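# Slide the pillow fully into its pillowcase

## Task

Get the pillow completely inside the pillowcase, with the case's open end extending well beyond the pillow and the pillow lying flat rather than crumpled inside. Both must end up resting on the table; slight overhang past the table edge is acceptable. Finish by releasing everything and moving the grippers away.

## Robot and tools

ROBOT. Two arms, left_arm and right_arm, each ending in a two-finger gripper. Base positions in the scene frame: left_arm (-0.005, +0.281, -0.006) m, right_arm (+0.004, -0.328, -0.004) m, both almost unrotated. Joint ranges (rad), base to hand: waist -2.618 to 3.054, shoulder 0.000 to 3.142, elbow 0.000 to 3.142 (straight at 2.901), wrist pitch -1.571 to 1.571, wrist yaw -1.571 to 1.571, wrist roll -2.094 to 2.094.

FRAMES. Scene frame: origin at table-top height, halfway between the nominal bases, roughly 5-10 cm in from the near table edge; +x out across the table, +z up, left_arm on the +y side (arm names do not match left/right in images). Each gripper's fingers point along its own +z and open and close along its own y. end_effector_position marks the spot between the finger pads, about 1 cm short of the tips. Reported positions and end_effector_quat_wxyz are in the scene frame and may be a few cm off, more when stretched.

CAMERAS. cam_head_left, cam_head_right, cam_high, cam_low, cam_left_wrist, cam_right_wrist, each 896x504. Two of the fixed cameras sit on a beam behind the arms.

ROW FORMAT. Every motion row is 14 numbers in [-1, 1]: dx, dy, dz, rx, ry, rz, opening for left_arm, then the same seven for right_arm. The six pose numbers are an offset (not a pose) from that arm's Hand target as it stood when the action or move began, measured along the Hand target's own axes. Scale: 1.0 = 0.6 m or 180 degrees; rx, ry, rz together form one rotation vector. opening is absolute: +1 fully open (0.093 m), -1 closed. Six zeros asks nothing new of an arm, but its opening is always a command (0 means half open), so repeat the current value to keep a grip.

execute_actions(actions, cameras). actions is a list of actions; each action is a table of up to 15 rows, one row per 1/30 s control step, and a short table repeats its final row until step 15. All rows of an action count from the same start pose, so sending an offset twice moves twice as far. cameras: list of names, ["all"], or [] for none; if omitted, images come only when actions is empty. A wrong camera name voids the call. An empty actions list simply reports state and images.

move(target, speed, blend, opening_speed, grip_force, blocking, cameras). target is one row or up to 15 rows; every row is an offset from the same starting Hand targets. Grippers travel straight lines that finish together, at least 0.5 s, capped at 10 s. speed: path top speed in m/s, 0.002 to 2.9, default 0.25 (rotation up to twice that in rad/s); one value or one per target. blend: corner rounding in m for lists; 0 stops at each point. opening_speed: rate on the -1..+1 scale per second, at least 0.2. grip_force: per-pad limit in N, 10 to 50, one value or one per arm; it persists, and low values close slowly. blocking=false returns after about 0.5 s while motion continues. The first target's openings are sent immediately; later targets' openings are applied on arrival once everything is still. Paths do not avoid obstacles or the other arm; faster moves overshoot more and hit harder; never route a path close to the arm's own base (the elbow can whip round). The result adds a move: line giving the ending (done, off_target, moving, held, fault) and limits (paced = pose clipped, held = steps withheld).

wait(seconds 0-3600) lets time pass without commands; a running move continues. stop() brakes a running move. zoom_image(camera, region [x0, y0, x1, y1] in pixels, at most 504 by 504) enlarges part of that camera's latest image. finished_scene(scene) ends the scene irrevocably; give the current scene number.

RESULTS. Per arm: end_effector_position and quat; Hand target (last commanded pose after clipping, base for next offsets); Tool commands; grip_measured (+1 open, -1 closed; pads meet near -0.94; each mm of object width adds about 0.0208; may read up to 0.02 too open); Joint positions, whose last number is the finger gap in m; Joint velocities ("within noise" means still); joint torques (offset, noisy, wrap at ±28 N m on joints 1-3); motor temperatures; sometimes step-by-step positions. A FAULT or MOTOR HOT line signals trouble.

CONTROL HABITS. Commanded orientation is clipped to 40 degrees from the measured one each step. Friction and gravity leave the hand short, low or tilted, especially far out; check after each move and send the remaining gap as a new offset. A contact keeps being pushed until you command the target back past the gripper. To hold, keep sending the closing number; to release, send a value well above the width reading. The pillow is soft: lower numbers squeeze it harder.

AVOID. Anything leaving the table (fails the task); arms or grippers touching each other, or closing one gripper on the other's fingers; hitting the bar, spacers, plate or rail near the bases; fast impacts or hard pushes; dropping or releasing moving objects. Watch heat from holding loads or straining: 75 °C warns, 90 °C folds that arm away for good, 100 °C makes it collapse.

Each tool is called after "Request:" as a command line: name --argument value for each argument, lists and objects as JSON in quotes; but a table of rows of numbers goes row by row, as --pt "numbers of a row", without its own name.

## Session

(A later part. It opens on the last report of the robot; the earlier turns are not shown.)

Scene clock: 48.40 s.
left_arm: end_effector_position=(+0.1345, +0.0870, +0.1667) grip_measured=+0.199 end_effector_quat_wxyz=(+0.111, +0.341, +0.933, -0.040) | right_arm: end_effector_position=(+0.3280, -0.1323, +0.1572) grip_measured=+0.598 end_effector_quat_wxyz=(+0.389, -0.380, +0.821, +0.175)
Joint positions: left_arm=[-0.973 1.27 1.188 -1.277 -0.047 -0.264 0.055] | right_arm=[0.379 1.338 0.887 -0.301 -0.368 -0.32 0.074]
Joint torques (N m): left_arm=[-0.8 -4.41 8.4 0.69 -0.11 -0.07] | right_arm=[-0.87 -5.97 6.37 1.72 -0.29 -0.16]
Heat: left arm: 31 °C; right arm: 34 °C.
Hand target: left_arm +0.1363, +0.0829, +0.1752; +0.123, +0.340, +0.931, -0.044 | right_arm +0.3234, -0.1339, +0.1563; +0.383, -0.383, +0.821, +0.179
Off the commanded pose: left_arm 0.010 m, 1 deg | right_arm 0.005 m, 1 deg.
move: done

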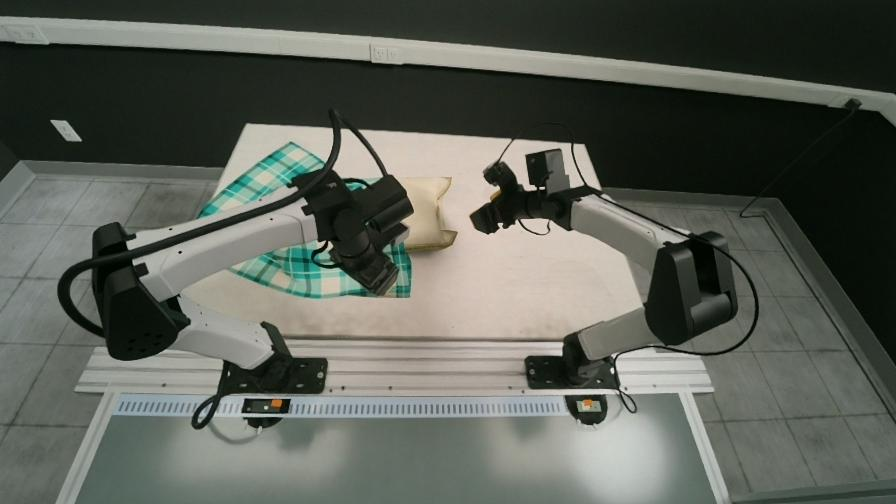

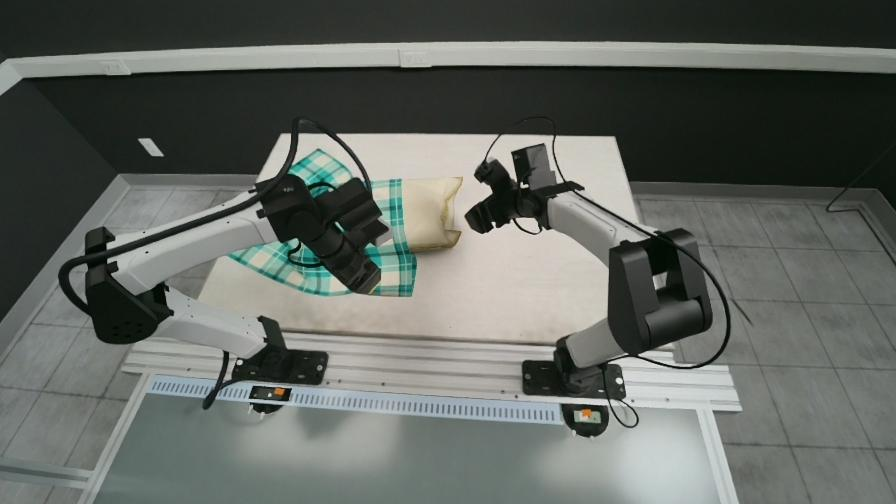

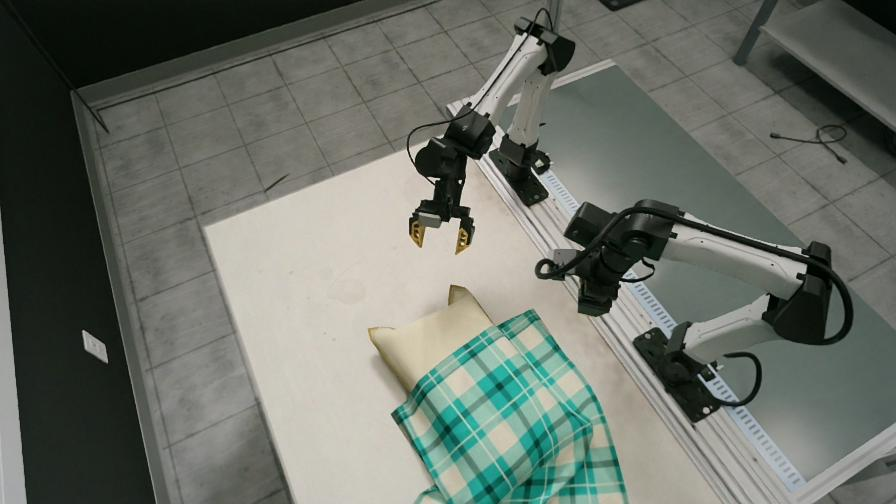

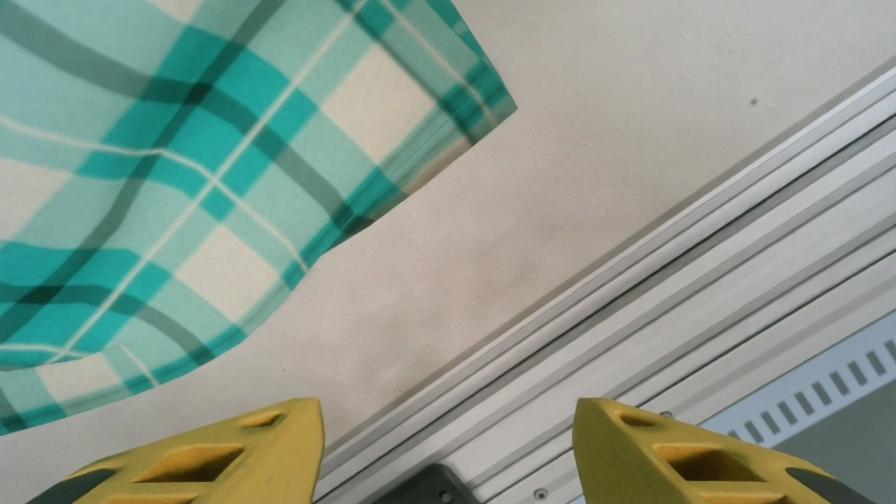

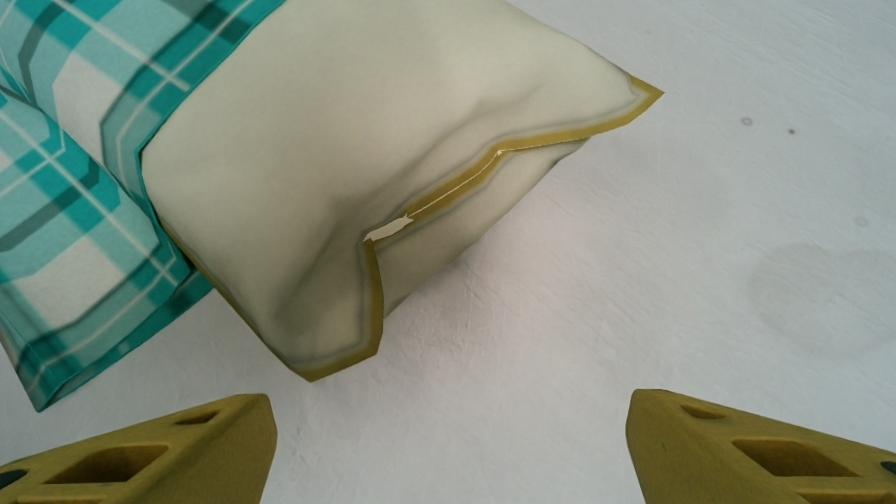

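Request:
move --pt "-0.347 0.337 0.084 -0.048 -0.056 -0.131 0.2 0 0 0 0 0 0 0.2" --pt "-0.347 0.337 0.084 -0.048 -0.056 -0.131 0.2 0 0.256 0.015 0.066 0.167 0.094 0.2" --cameras '["cam_head_left","cam_high","cam_left_wrist","cam_right_wrist"]'

Scene clock: 61.23 s.
left_arm: end_effector_position=(+0.4236, +0.0991, +0.1784) grip_measured=+0.199 end_effector_quat_wxyz=(+0.211, +0.134, +0.968, -0.032) | right_arm: end_effector_position=(+0.2076, -0.0299, +0.1490) grip_measured=+0.202 end_effector_quat_wxyz=(+0.165, -0.257, +0.951, +0.052)
Joint positions: left_arm=[-0.421 1.982 1.905 -1.089 -0.048 -0.133 0.055] | right_arm=[1.033 1.624 1.404 -1.038 0.142 0.484 0.055]
Joint torques (N m): left_arm=[0.18 -10.28 8.79 0.99 -0.14 -0.07] | right_arm=[-0.29 -5.93 7.99 0.82 0.31 0.08]
Heat: left arm: 33 °C; right arm: 35 °C.
Hand target: left_arm +0.4304, +0.0998, +0.1807; +0.217, +0.127, +0.967, -0.028 | right_arm +0.2100, -0.0301, +0.1505; +0.165, -0.252, +0.953, +0.043
Off the commanded pose: left_arm 0.007 m, 1 deg | right_arm 0.003 m, 1 deg.
move: done

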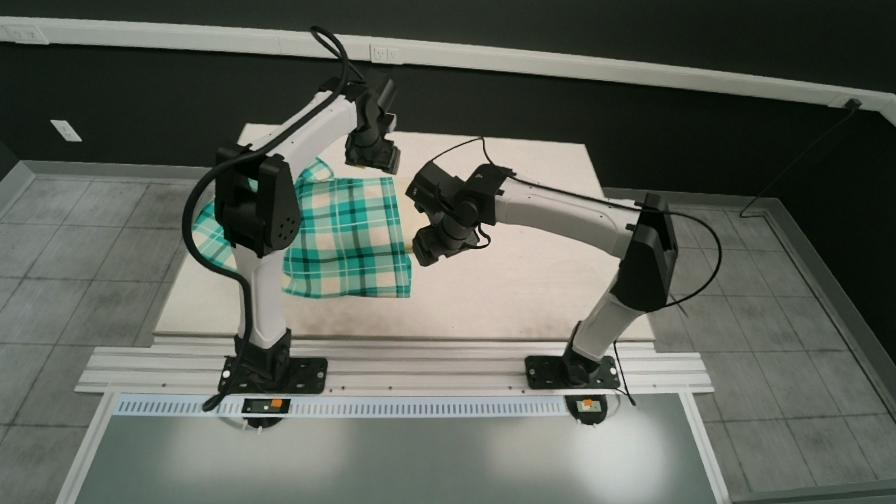

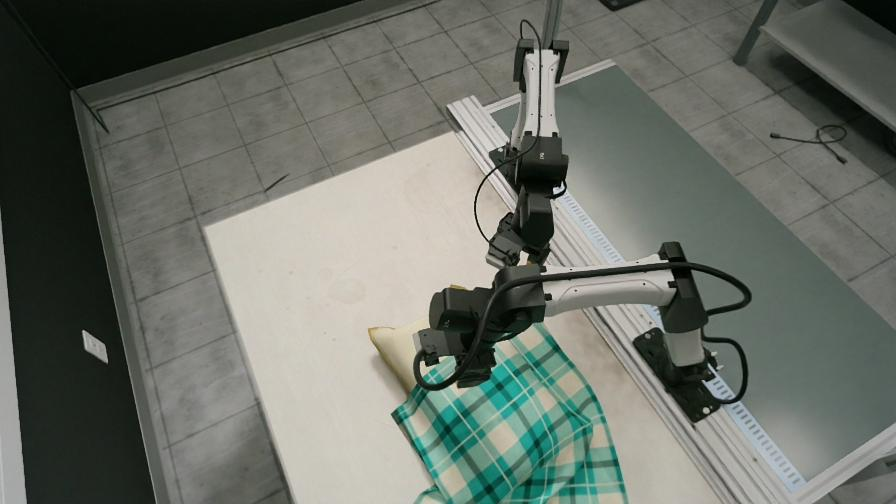

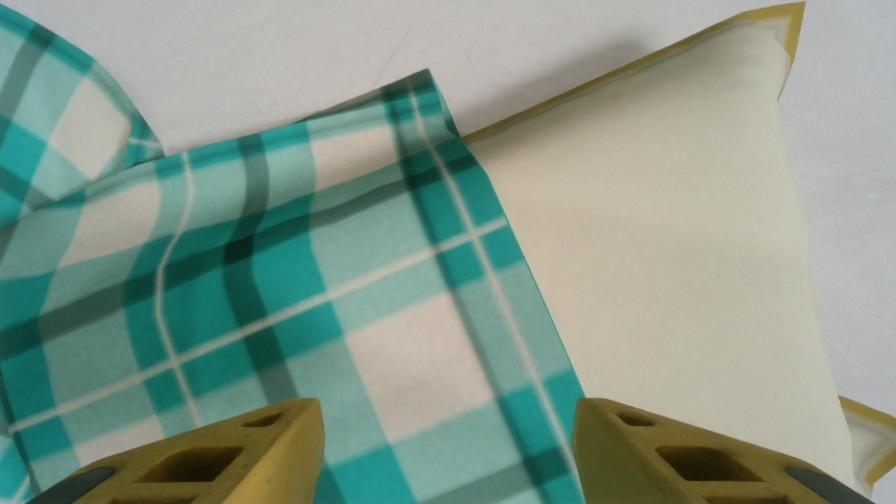

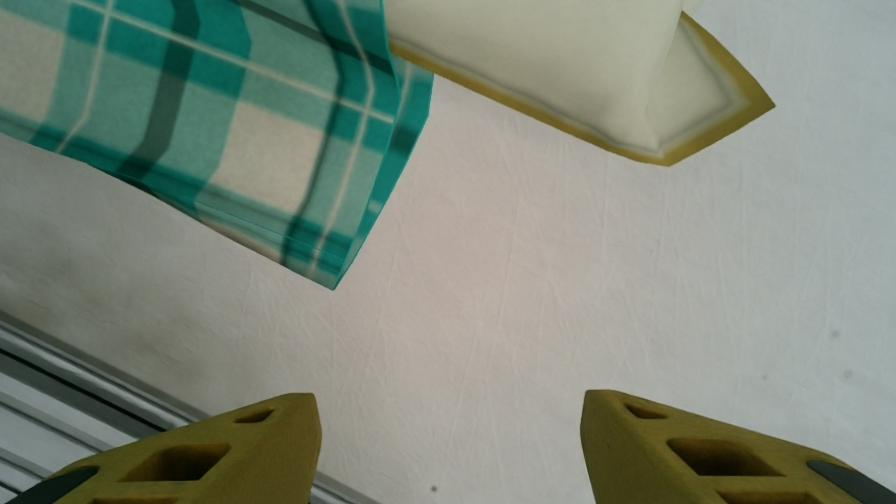

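Request:
move --pt "-0.18 0.0215 0.139 0 0 0 0.2 -0.063 0.092 0.023 0 0 0 0.2" --pt "-0.082 0.0215 0.349 0 0 0 0.2 0.016 0.092 0.24 0 0 0 0.2" --pt "-0.082 0.0215 0.349 0 0 0 -1 0.016 0.092 0.24 0 0 0 -1" --cameras '["cam_head_right","cam_high","cam_left_wrist","cam_right_wrist"]' --speed 0.2

Scene clock: 72.17 s.
left_arm: end_effector_position=(+0.5617, +0.0757, +0.0239) grip_measured=-0.988 end_effector_quat_wxyz=(+0.222, +0.129, +0.966, -0.024) | right_arm: end_effector_position=(+0.2173, +0.0397, +0.0214) grip_measured=-0.988 end_effector_quat_wxyz=(+0.166, -0.254, +0.951, +0.054)
Joint positions: left_arm=[-0.365 2.639 2.383 -0.889 -0.047 -0.086 0] | right_arm=[1.11 1.965 1.307 -0.606 0.166 0.565 0]
Joint torques (N m): left_arm=[0.24 -15.19 5.94 1.19 0.13 0.02] | right_arm=[-0.06 -7.86 5.05 1.16 0.32 0.04]
Motor temperatures (°C): left_arm=[24 34 33 27 26 25 24] | right_arm=[23 29 35 31 25 27 26]
Heat: left arm: 34 °C; right arm: 35 °C.
Hand target: left_arm +0.5630, +0.0778, +0.0122; +0.217, +0.127, +0.967, -0.028 | right_arm +0.2170, +0.0371, +0.0116; +0.165, -0.252, +0.953, +0.043
Off the commanded pose: left_arm 0.012 m, 1 deg | right_arm 0.010 m, 1 deg.
elbow stopped short (left arm): the move would have taken joint 3 (elbow) straighter than the controller allows.
move: off_target (left_arm); target 3's new opening was sent with left_arm's hand 0.012 m and 1 deg from that target

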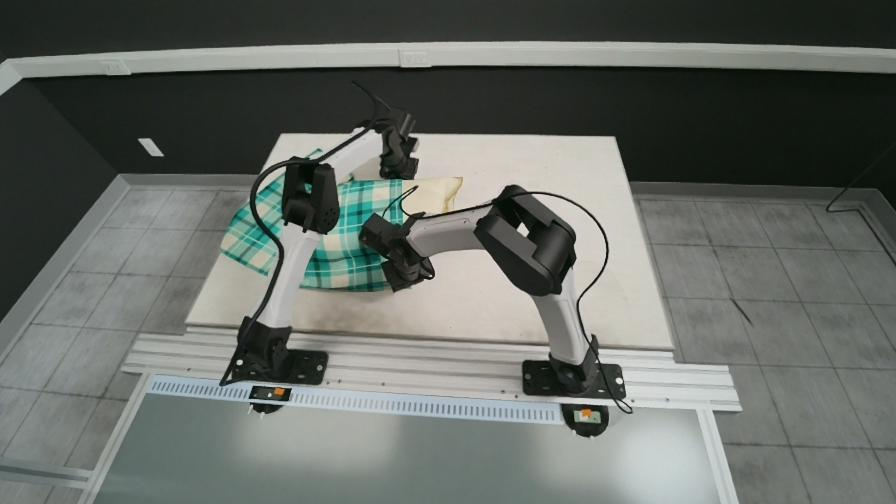

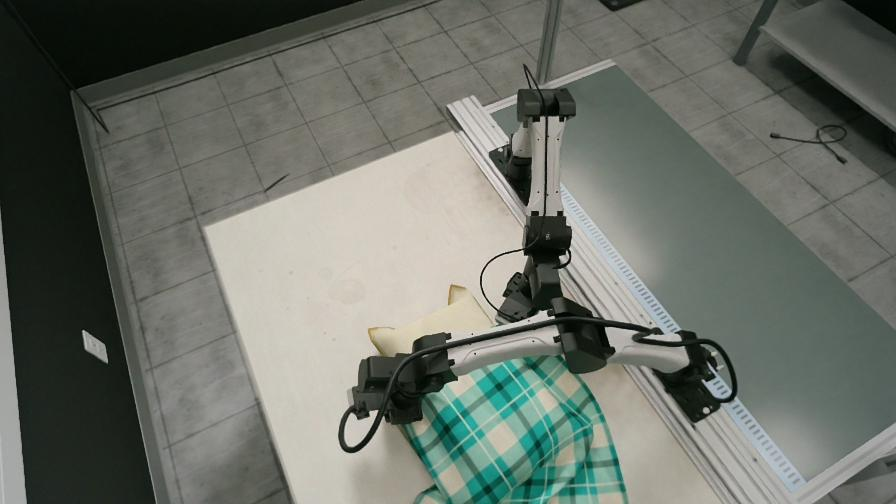

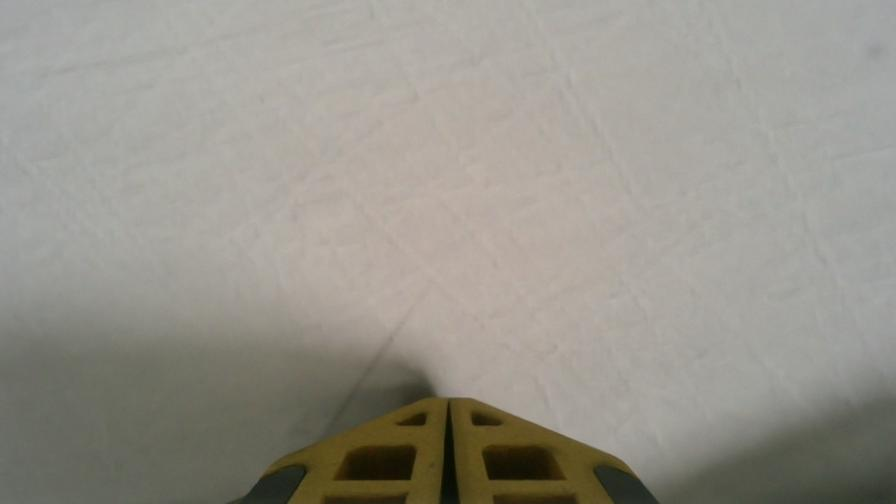

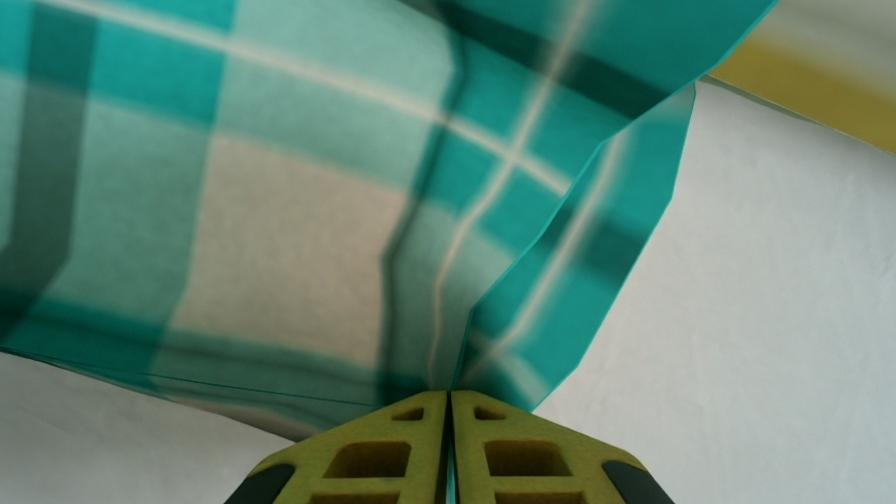

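Request:
move --pt "0 0 0 0 0 0 0.2 0 0 0 0 0 0 -1" --pt "0.05 0 -0.16 0 0 0 0.2 0 0 0 0 0 0 -1" --cameras '["cam_left_wrist","cam_low"]'

Scene clock: 76.13 s.
left_arm: end_effector_position=(+0.4998, +0.0987, +0.0746) grip_measured=+0.199 end_effector_quat_wxyz=(+0.208, +0.126, +0.970, -0.022) | right_arm: end_effector_position=(+0.2173, +0.0397, +0.0214) grip_measured=-0.988 end_effector_quat_wxyz=(+0.166, -0.254, +0.951, +0.054)
Joint positions: left_arm=[-0.365 2.289 1.967 -0.852 -0.046 -0.093 0.055] | right_arm=[1.11 1.965 1.307 -0.606 0.166 0.565 0]
Joint torques (N m): left_arm=[-0.65 -17.18 5.86 0.99 0.05 -0.06] | right_arm=[-0.08 -7.88 5.08 1.16 0.32 0.04]
Heat: left arm: 37 °C; right arm: 35 °C.
Hand target: left_arm +0.4973, +0.0953, +0.0864; +0.217, +0.127, +0.967, -0.028 | right_arm +0.2170, +0.0371, +0.0116; +0.165, -0.252, +0.953, +0.043
Off the commanded pose: left_arm 0.012 m, 1 deg | right_arm 0.010 m, 1 deg.
move: off_target (left_arm)
Images, in order (width x height): cam_low 896x504, cam_left_wrist 896x504.

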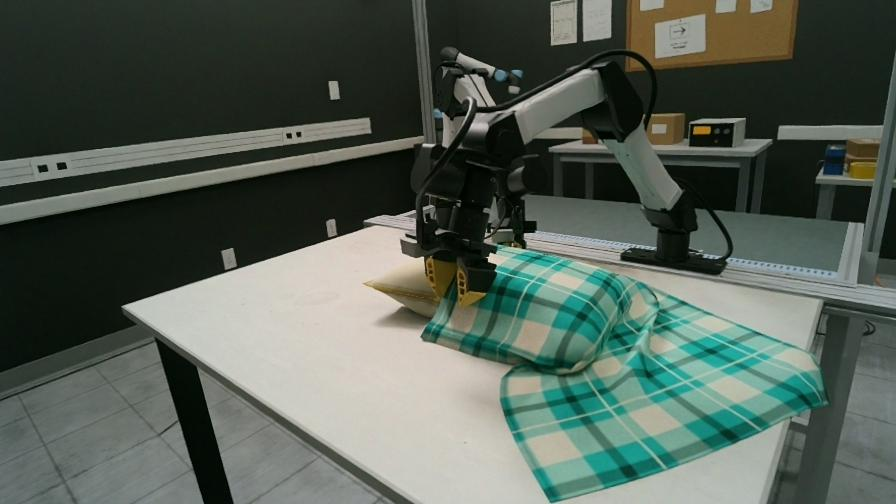

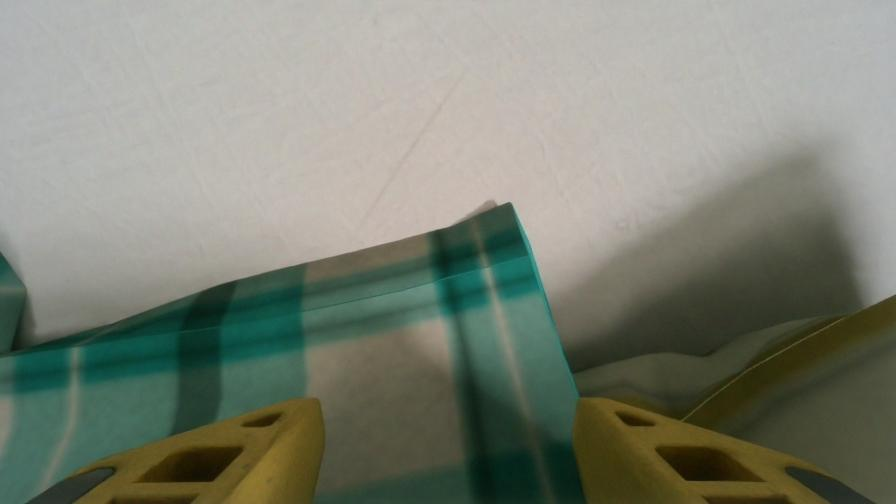

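Request:
move --pt "-0.061 -0.013 0.028 0 0 0 0.2 0 0 0 0 0 0 -1" --pt "-0.006 -0.013 0.146 0 0 0 0.2 0 0 0 0 0 0 -1" --pt "-0.006 -0.013 0.146 0 0 0 -1 0 0 0 0 0 0 -1" --cameras '["cam_left_wrist"]'

Scene clock: 81.00 s.
left_arm: end_effector_position=(+0.5373, +0.0813, +0.0240) grip_measured=-0.986 end_effector_quat_wxyz=(+0.227, +0.125, +0.965, -0.027) | right_arm: end_effector_position=(+0.2173, +0.0398, +0.0214) grip_measured=-0.988 end_effector_quat_wxyz=(+0.166, -0.254, +0.951, +0.054)
Joint positions: left_arm=[-0.371 2.475 2.075 -0.735 -0.048 -0.099 0] | right_arm=[1.11 1.965 1.307 -0.606 0.166 0.565 0]
Joint torques (N m): left_arm=[-0.66 -13.6 5.76 1.15 0.04 -0.05] | right_arm=[-0.08 -7.88 5.05 1.16 0.32 0.05]
Heat: left arm: 38 °C; right arm: 35 °C.
Hand target: left_arm +0.5345, +0.0774, +0.0086; +0.217, +0.127, +0.967, -0.028 | right_arm +0.2171, +0.0371, +0.0116; +0.165, -0.252, +0.953, +0.043
Off the commanded pose: left_arm 0.016 m, 1 deg | right_arm 0.010 m, 1 deg.
move: off_target (left_arm); target 3's new opening was sent with left_arm's hand 0.016 m and 1 deg from that target

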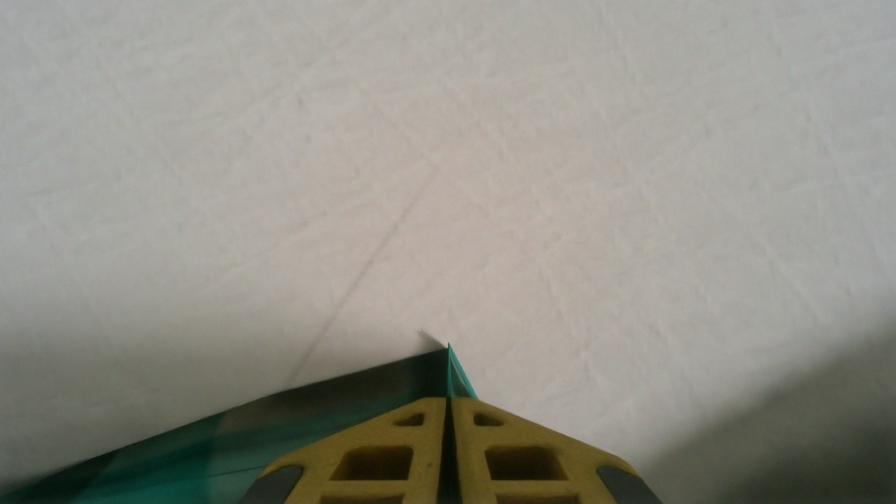

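Request:
move --target '[-0.134,0.029,-0.49,0,0,0,-1,-0.222,0.027,-0.452,0,0,0,-1]' --speed 0.15 --cameras '["all"]'

Scene clock: 85.67 s.
left_arm: end_effector_position=(+0.4819, +0.1059, +0.2713) grip_measured=-0.986 end_effector_quat_wxyz=(+0.289, +0.128, +0.948, -0.040) | right_arm: end_effector_position=(+0.2336, +0.0704, +0.3050) grip_measured=-0.988 end_effector_quat_wxyz=(+0.243, -0.256, +0.926, +0.132)
Joint positions: left_arm=[-0.361 2.348 2.836 -1.49 -0.042 -0.077 0] | right_arm=[1.101 2.112 2.647 -1.57 0.167 0.52 0]
Joint torques (N m): left_arm=[0.68 -17.13 7.77 1.68 0.09 0.08] | right_arm=[-0.91 -9.43 7.02 1.46 0.33 -0.13]
Motor temperatures (°C): left_arm=[24 40 34 27 26 25 24] | right_arm=[23 31 35 31 25 27 26]
Heat: left arm: 40 °C; right arm: 35 °C.
Hand target: left_arm +0.4880, +0.1076, +0.3088; +0.217, +0.127, +0.967, -0.028 | right_arm +0.2386, +0.0686, +0.3118; +0.165, -0.252, +0.953, +0.043
Off the commanded pose: left_arm 0.038 m, 9 deg | right_arm 0.009 m, 14 deg.
elbow stopped short (left arm): the move would have taken joint 3 (elbow) straighter than the controller allows.
joint sent to its limit (right arm) — joint 4 (wrist pitch), lower limit. The joint targets are off in orientation, not in position.
move: off_target (left_arm, right_arm)

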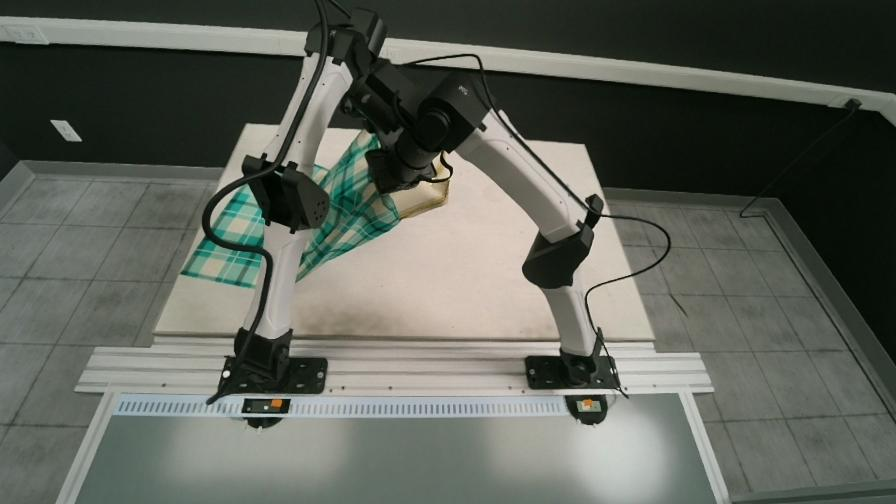

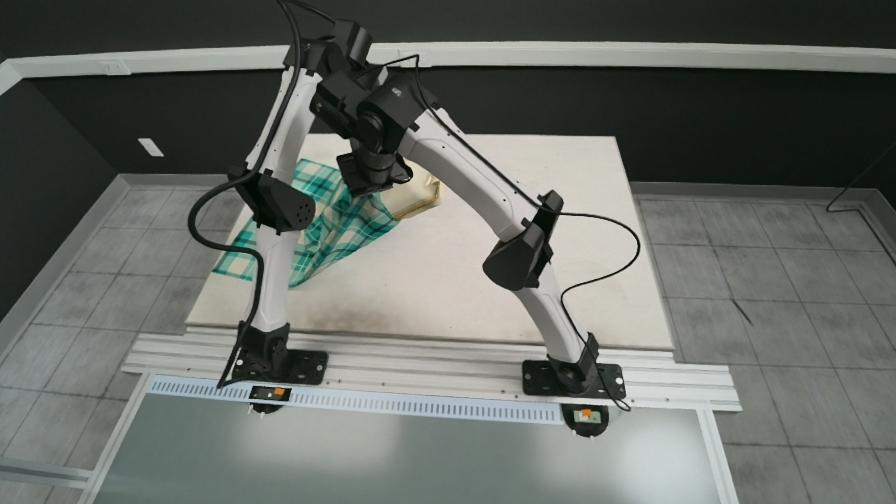

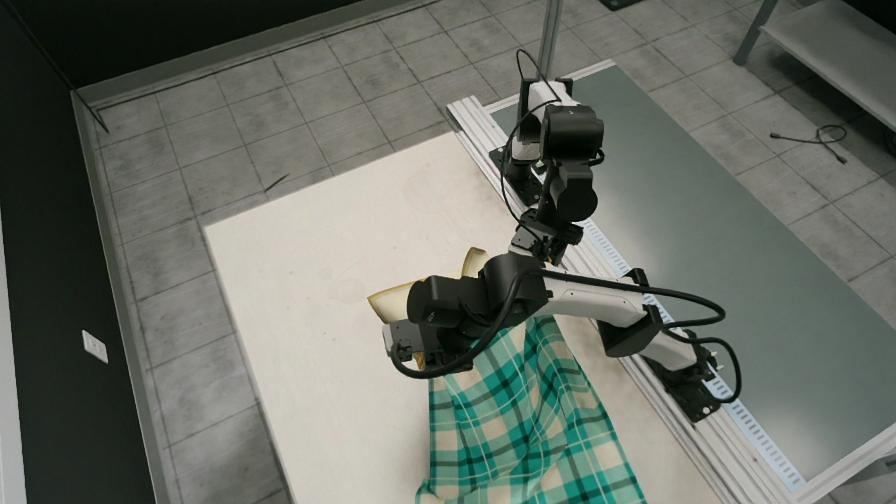

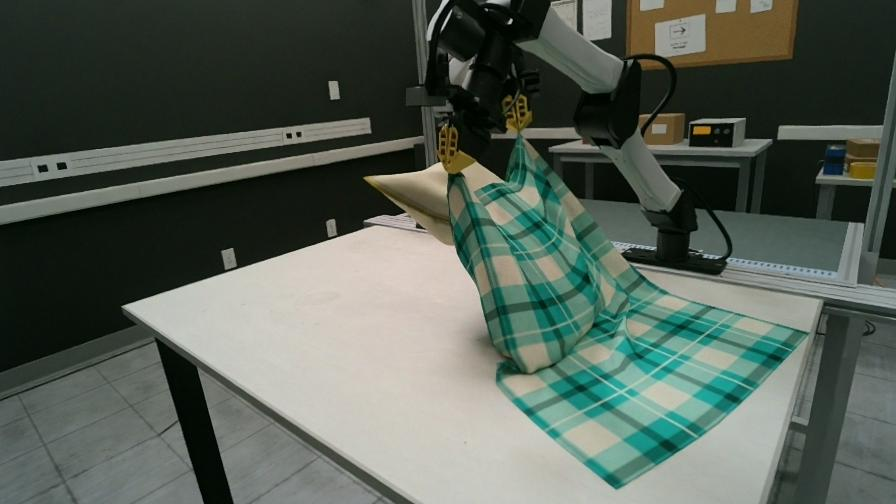

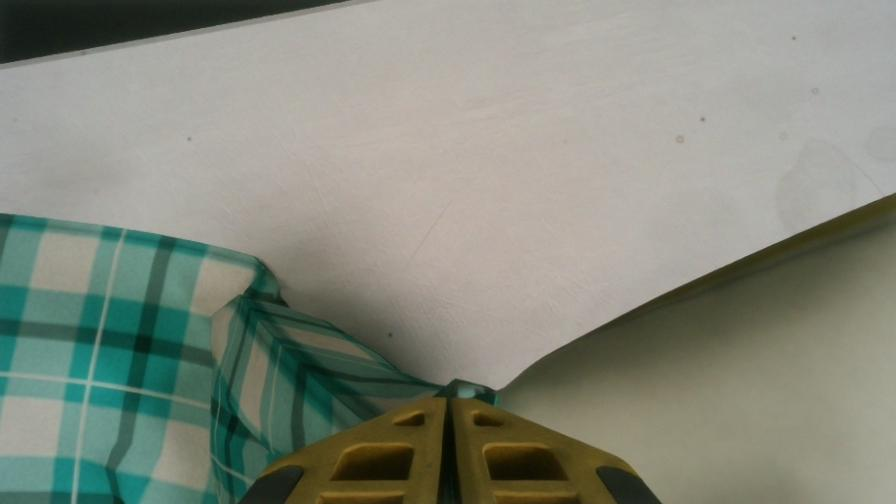

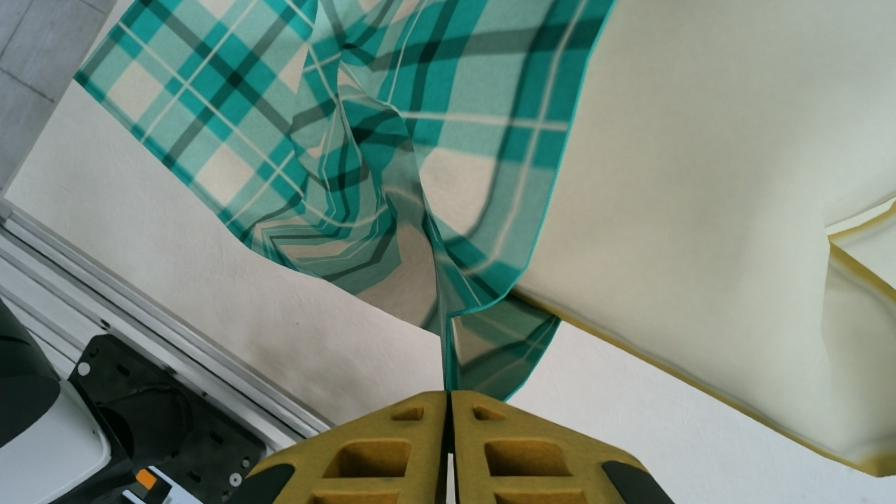

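Request:
move --target '[-0.03,0.003,-0.188,0,-0.167,0,-1,-0.057,0.023,-0.175,0,-0.167,0,-1]' --speed 0.15 --cameras '["cam_head_left","cam_high","cam_low","cam_right_wrist"]'

Scene clock: 90.50 s.
left_arm: end_effector_position=(+0.4604, +0.1166, +0.3828) grip_measured=-0.986 end_effector_quat_wxyz=(+0.426, +0.118, +0.895, -0.061) | right_arm: end_effector_position=(+0.2285, +0.0836, +0.3877) grip_measured=-0.988 end_effector_quat_wxyz=(+0.426, -0.257, +0.858, +0.128)
Joint positions: left_arm=[-0.361 2.157 2.838 -1.388 -0.061 -0.068 0] | right_arm=[1.235 2.118 2.841 -1.487 0.499 0.443 0]
Joint torques (N m): left_arm=[-0.64 -14.74 7.39 2.01 -0.23 0.05] | right_arm=[-0.1 -12.1 6.38 2.44 0.5 -0.11]
Heat: left arm: 44 °C; right arm: 35 °C.
Hand target: left_arm +0.4577, +0.1175, +0.4185; +0.460, +0.116, +0.878, -0.060 | right_arm +0.2291, +0.0792, +0.4222; +0.406, -0.232, +0.877, +0.107
Off the commanded pose: left_arm 0.036 m, 4 deg | right_arm 0.035 m, 5 deg.
elbow stopped short (left arm): the move would have taken joint 3 (elbow) straighter than the controller allows.
elbow stopped short (right arm): the move would have taken joint 3 (elbow) straighter than the controller allows.
move: off_target (left_arm, right_arm)

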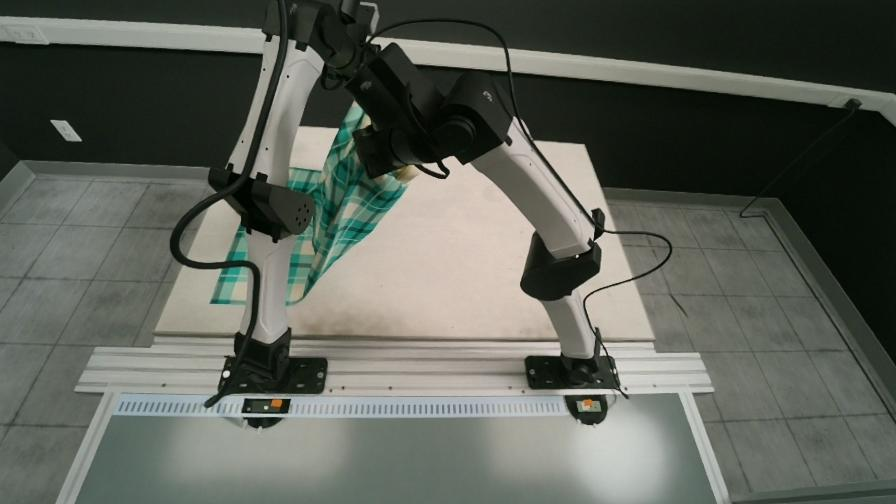

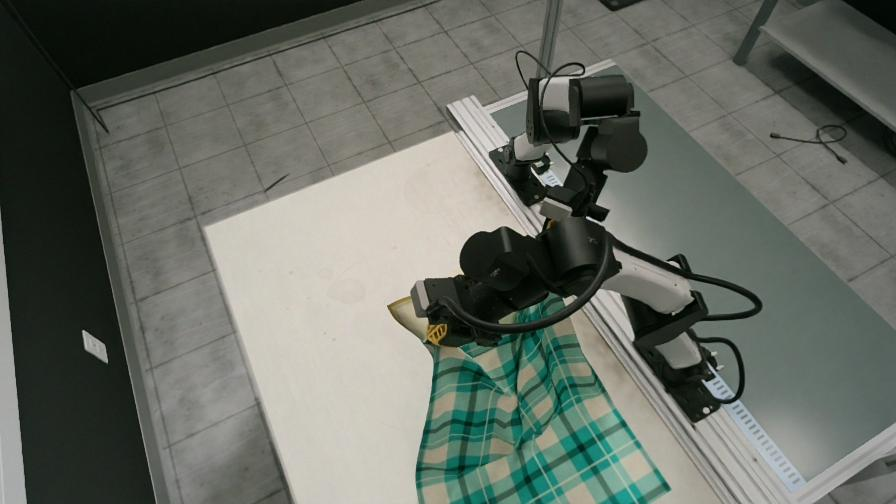

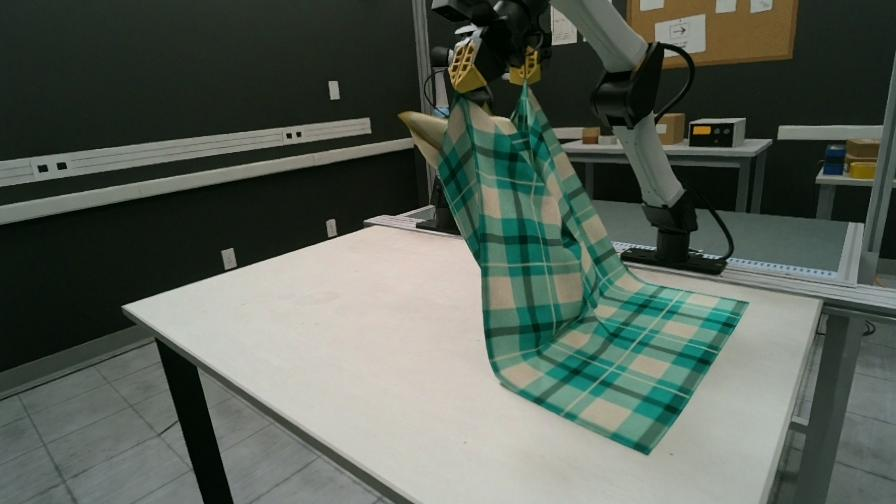

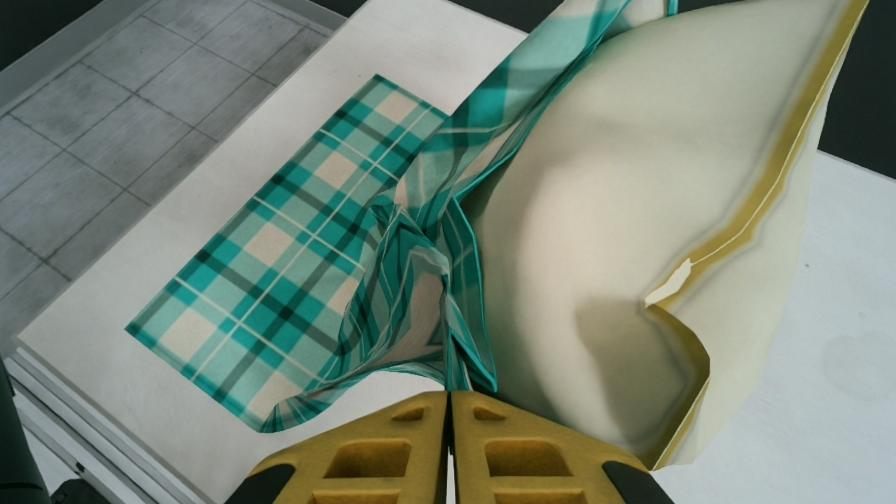

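Request:
move --pt "0.164 0 0.115 0 0 0 -1 0.153 0 0.129 0 0 0 -1" --pt "0.048 0 0.033 0 0 0 -1 0.0445 0 0.038 0 0 0 -1" --pt "0.164 0 0.115 0 0 0 -1 0.153 0 0.129 0 0 0 -1" --pt "0.048 0 0.033 0 0 0 -1 0.0445 0 0.038 0 0 0 -1" --pt "0.164 0 0.115 0 0 0 -1 0.153 0 0.129 0 0 0 -1" --pt "0.048 0 0.033 0 0 0 -1 0.0445 0 0.038 0 0 0 -1" --speed '[0.15,0.6,0.15,0.6,0.15,0.6]' --blend '[0.01,0.005,0.01,0.005,0.01,0]' --cameras '["cam_head_left","cam_low","cam_right_wrist"]'

Scene clock: 98.07 s.
left_arm: end_effector_position=(+0.4537, +0.1151, +0.3677) grip_measured=-0.986 end_effector_quat_wxyz=(+0.438, +0.120, +0.889, -0.062) | right_arm: end_effector_position=(+0.2272, +0.0786, +0.3819) grip_measured=-0.989 end_effector_quat_wxyz=(+0.416, -0.237, +0.869, +0.123)
Joint positions: left_arm=[-0.372 1.904 2.307 -1.082 -0.07 -0.067 0] | right_arm=[1.237 2.122 2.844 -1.523 0.508 0.5 0]
Joint torques (N m): left_arm=[0.1 -10.43 8.65 1.8 -0.14 0.04] | right_arm=[-0.35 -8.72 6.13 1.88 0.43 -0.12]
Heat: left arm: 44 °C; right arm: 35 °C.
Hand target: left_arm +0.4576, +0.1174, +0.3835; +0.460, +0.116, +0.878, -0.060 | right_arm +0.2292, +0.0791, +0.3871; +0.406, -0.232, +0.877, +0.107
Off the commanded pose: left_arm 0.017 m, 3 deg | right_arm 0.006 m, 2 deg.
elbow stopped short (right arm): the move would have taken joint 3 (elbow) straighter than the controller allows.
move: off_target (left_arm)

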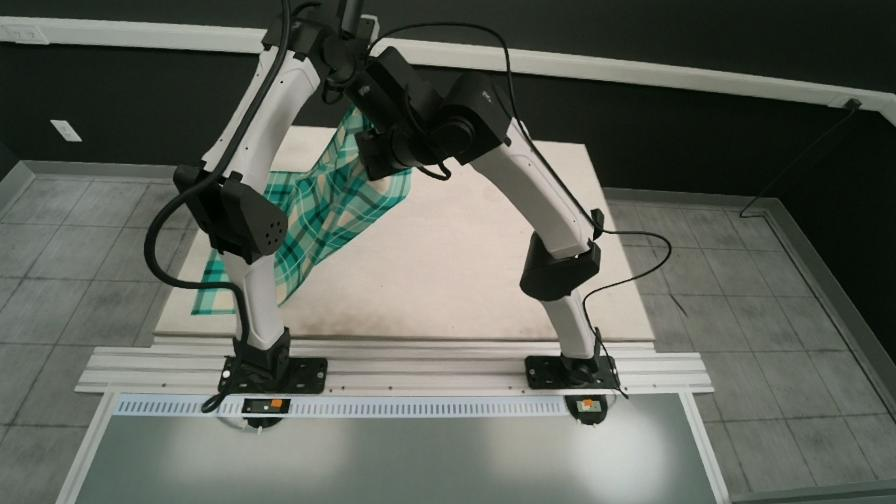

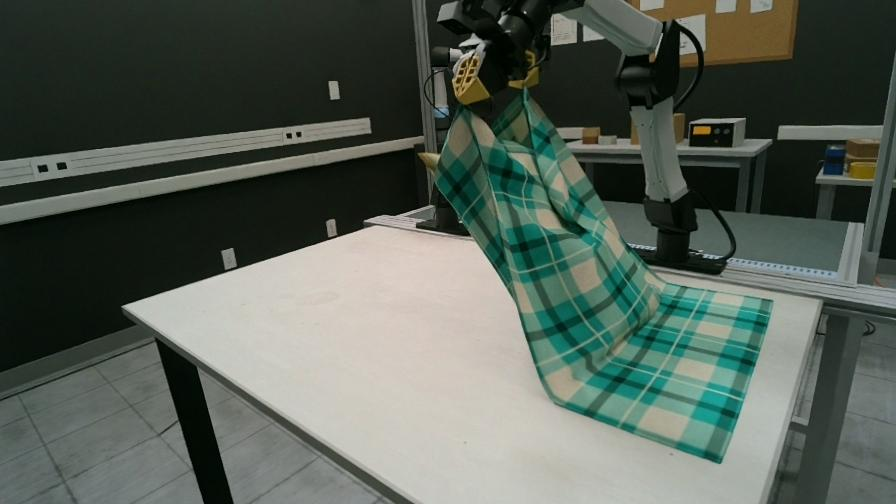

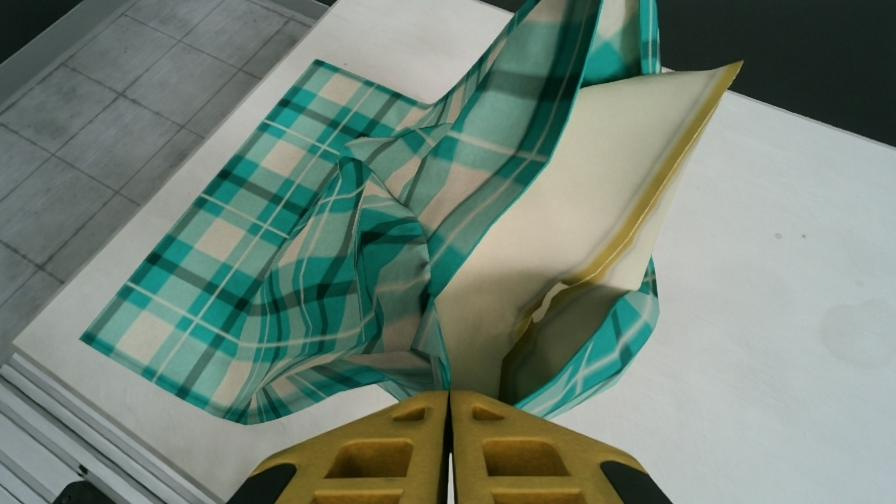

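Request:
move --pt "0.136 0 0.095 0 0 0 -1 0.127 0 0.107 0 0 0 -1" --pt "0 0 0 0 0 0 -1 0 0 0 0 0 0 -1" --pt "0.136 0 0.095 0 0 0 -1 0.127 0 0.107 0 0 0 -1" --pt "0 0 0 0 0 0 -1 0 0 0 0 0 0 -1" --pt "0.136 0 0.095 0 0 0 -1 0.127 0 0.107 0 0 0 -1" --pt "0 0 0 0 0 0 -1 0 0 0 0 0 0 -1" --pt "0.136 0 0.095 0 0 0 -1 0.127 0 0.107 0 0 0 -1" --pt "0 0 0 0 0 0 -1 0 0 0 0 0 0 -1" --speed '[0.2,0.65,0.2,0.65,0.2,0.65,0.2,0.65]' --blend '[0.01,0.005,0.01,0.005,0.01,0.005,0.01,0]' --cameras '["cam_head_left","cam_low","cam_right_wrist","cam_high"]'

Scene clock: 107.27 s.
left_arm: end_effector_position=(+0.4535, +0.1141, +0.3676) grip_measured=-0.986 end_effector_quat_wxyz=(+0.438, +0.121, +0.889, -0.062) | right_arm: end_effector_position=(+0.2266, +0.0788, +0.3817) grip_measured=-0.989 end_effector_quat_wxyz=(+0.416, -0.239, +0.869, +0.123)
Joint positions: left_arm=[-0.374 1.904 2.307 -1.083 -0.071 -0.067 0] | right_arm=[1.239 2.122 2.844 -1.524 0.508 0.498 0]
Joint torques (N m): left_arm=[0.28 -10.61 8.58 1.78 -0.14 0.03] | right_arm=[-0.47 -8.68 6.19 1.9 0.42 -0.1]
Motor temperatures (°C): left_arm=[24 44 35 30 26 25 24] | right_arm=[23 36 35 33 25 27 26]
Heat: left arm: 44 °C; right arm: 36 °C.
Hand target: left_arm +0.4575, +0.1173, +0.3834; +0.460, +0.116, +0.878, -0.060 | right_arm +0.2292, +0.0792, +0.3871; +0.406, -0.232, +0.877, +0.107
Off the commanded pose: left_arm 0.017 m, 3 deg | right_arm 0.006 m, 2 deg.
elbow stopped short (right arm): the move would have taken joint 3 (elbow) straighter than the controller allows.
move: off_target (left_arm)
Images, in order (width x height): cam_head_left 896x504, cam_high 896x504, cam_low 896x504, cam_right_wrist 896x504.

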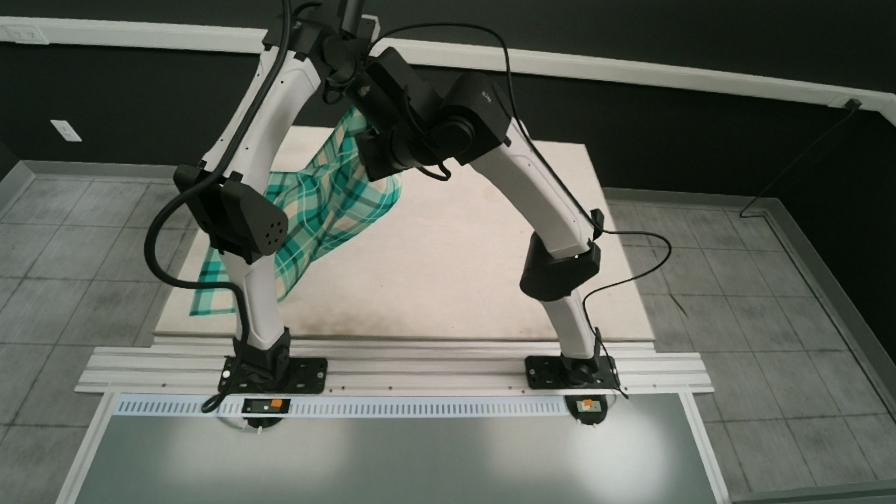

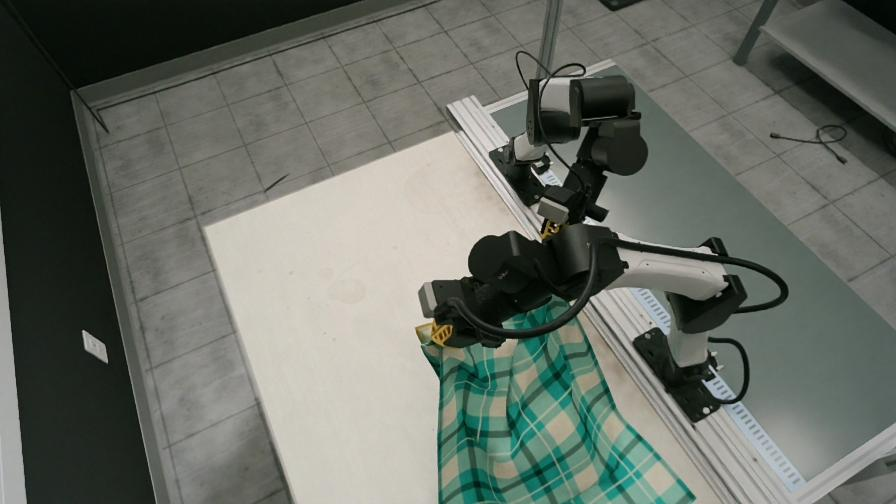

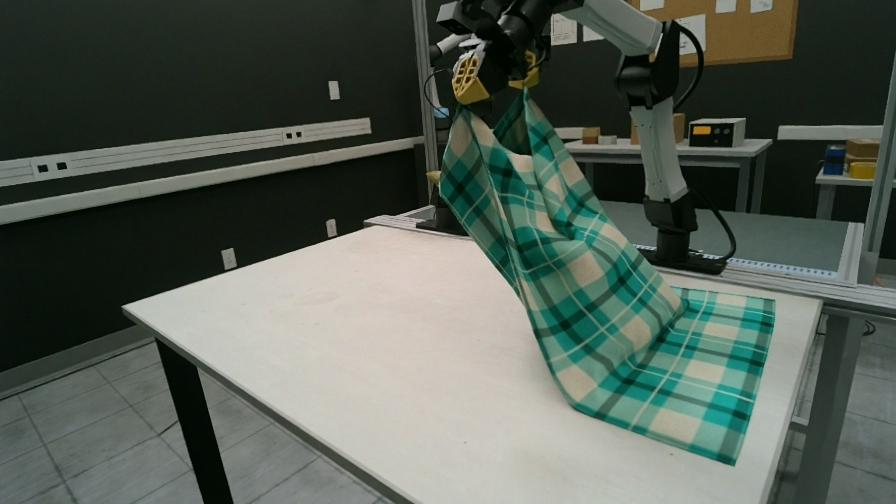

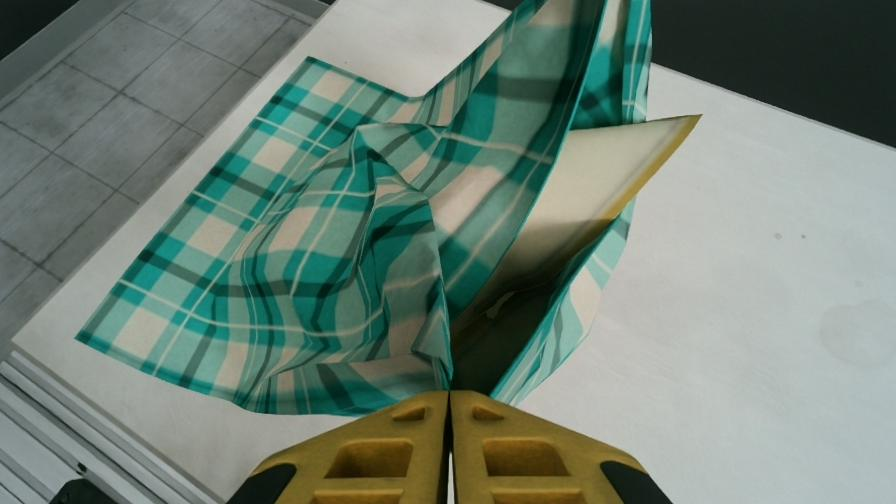

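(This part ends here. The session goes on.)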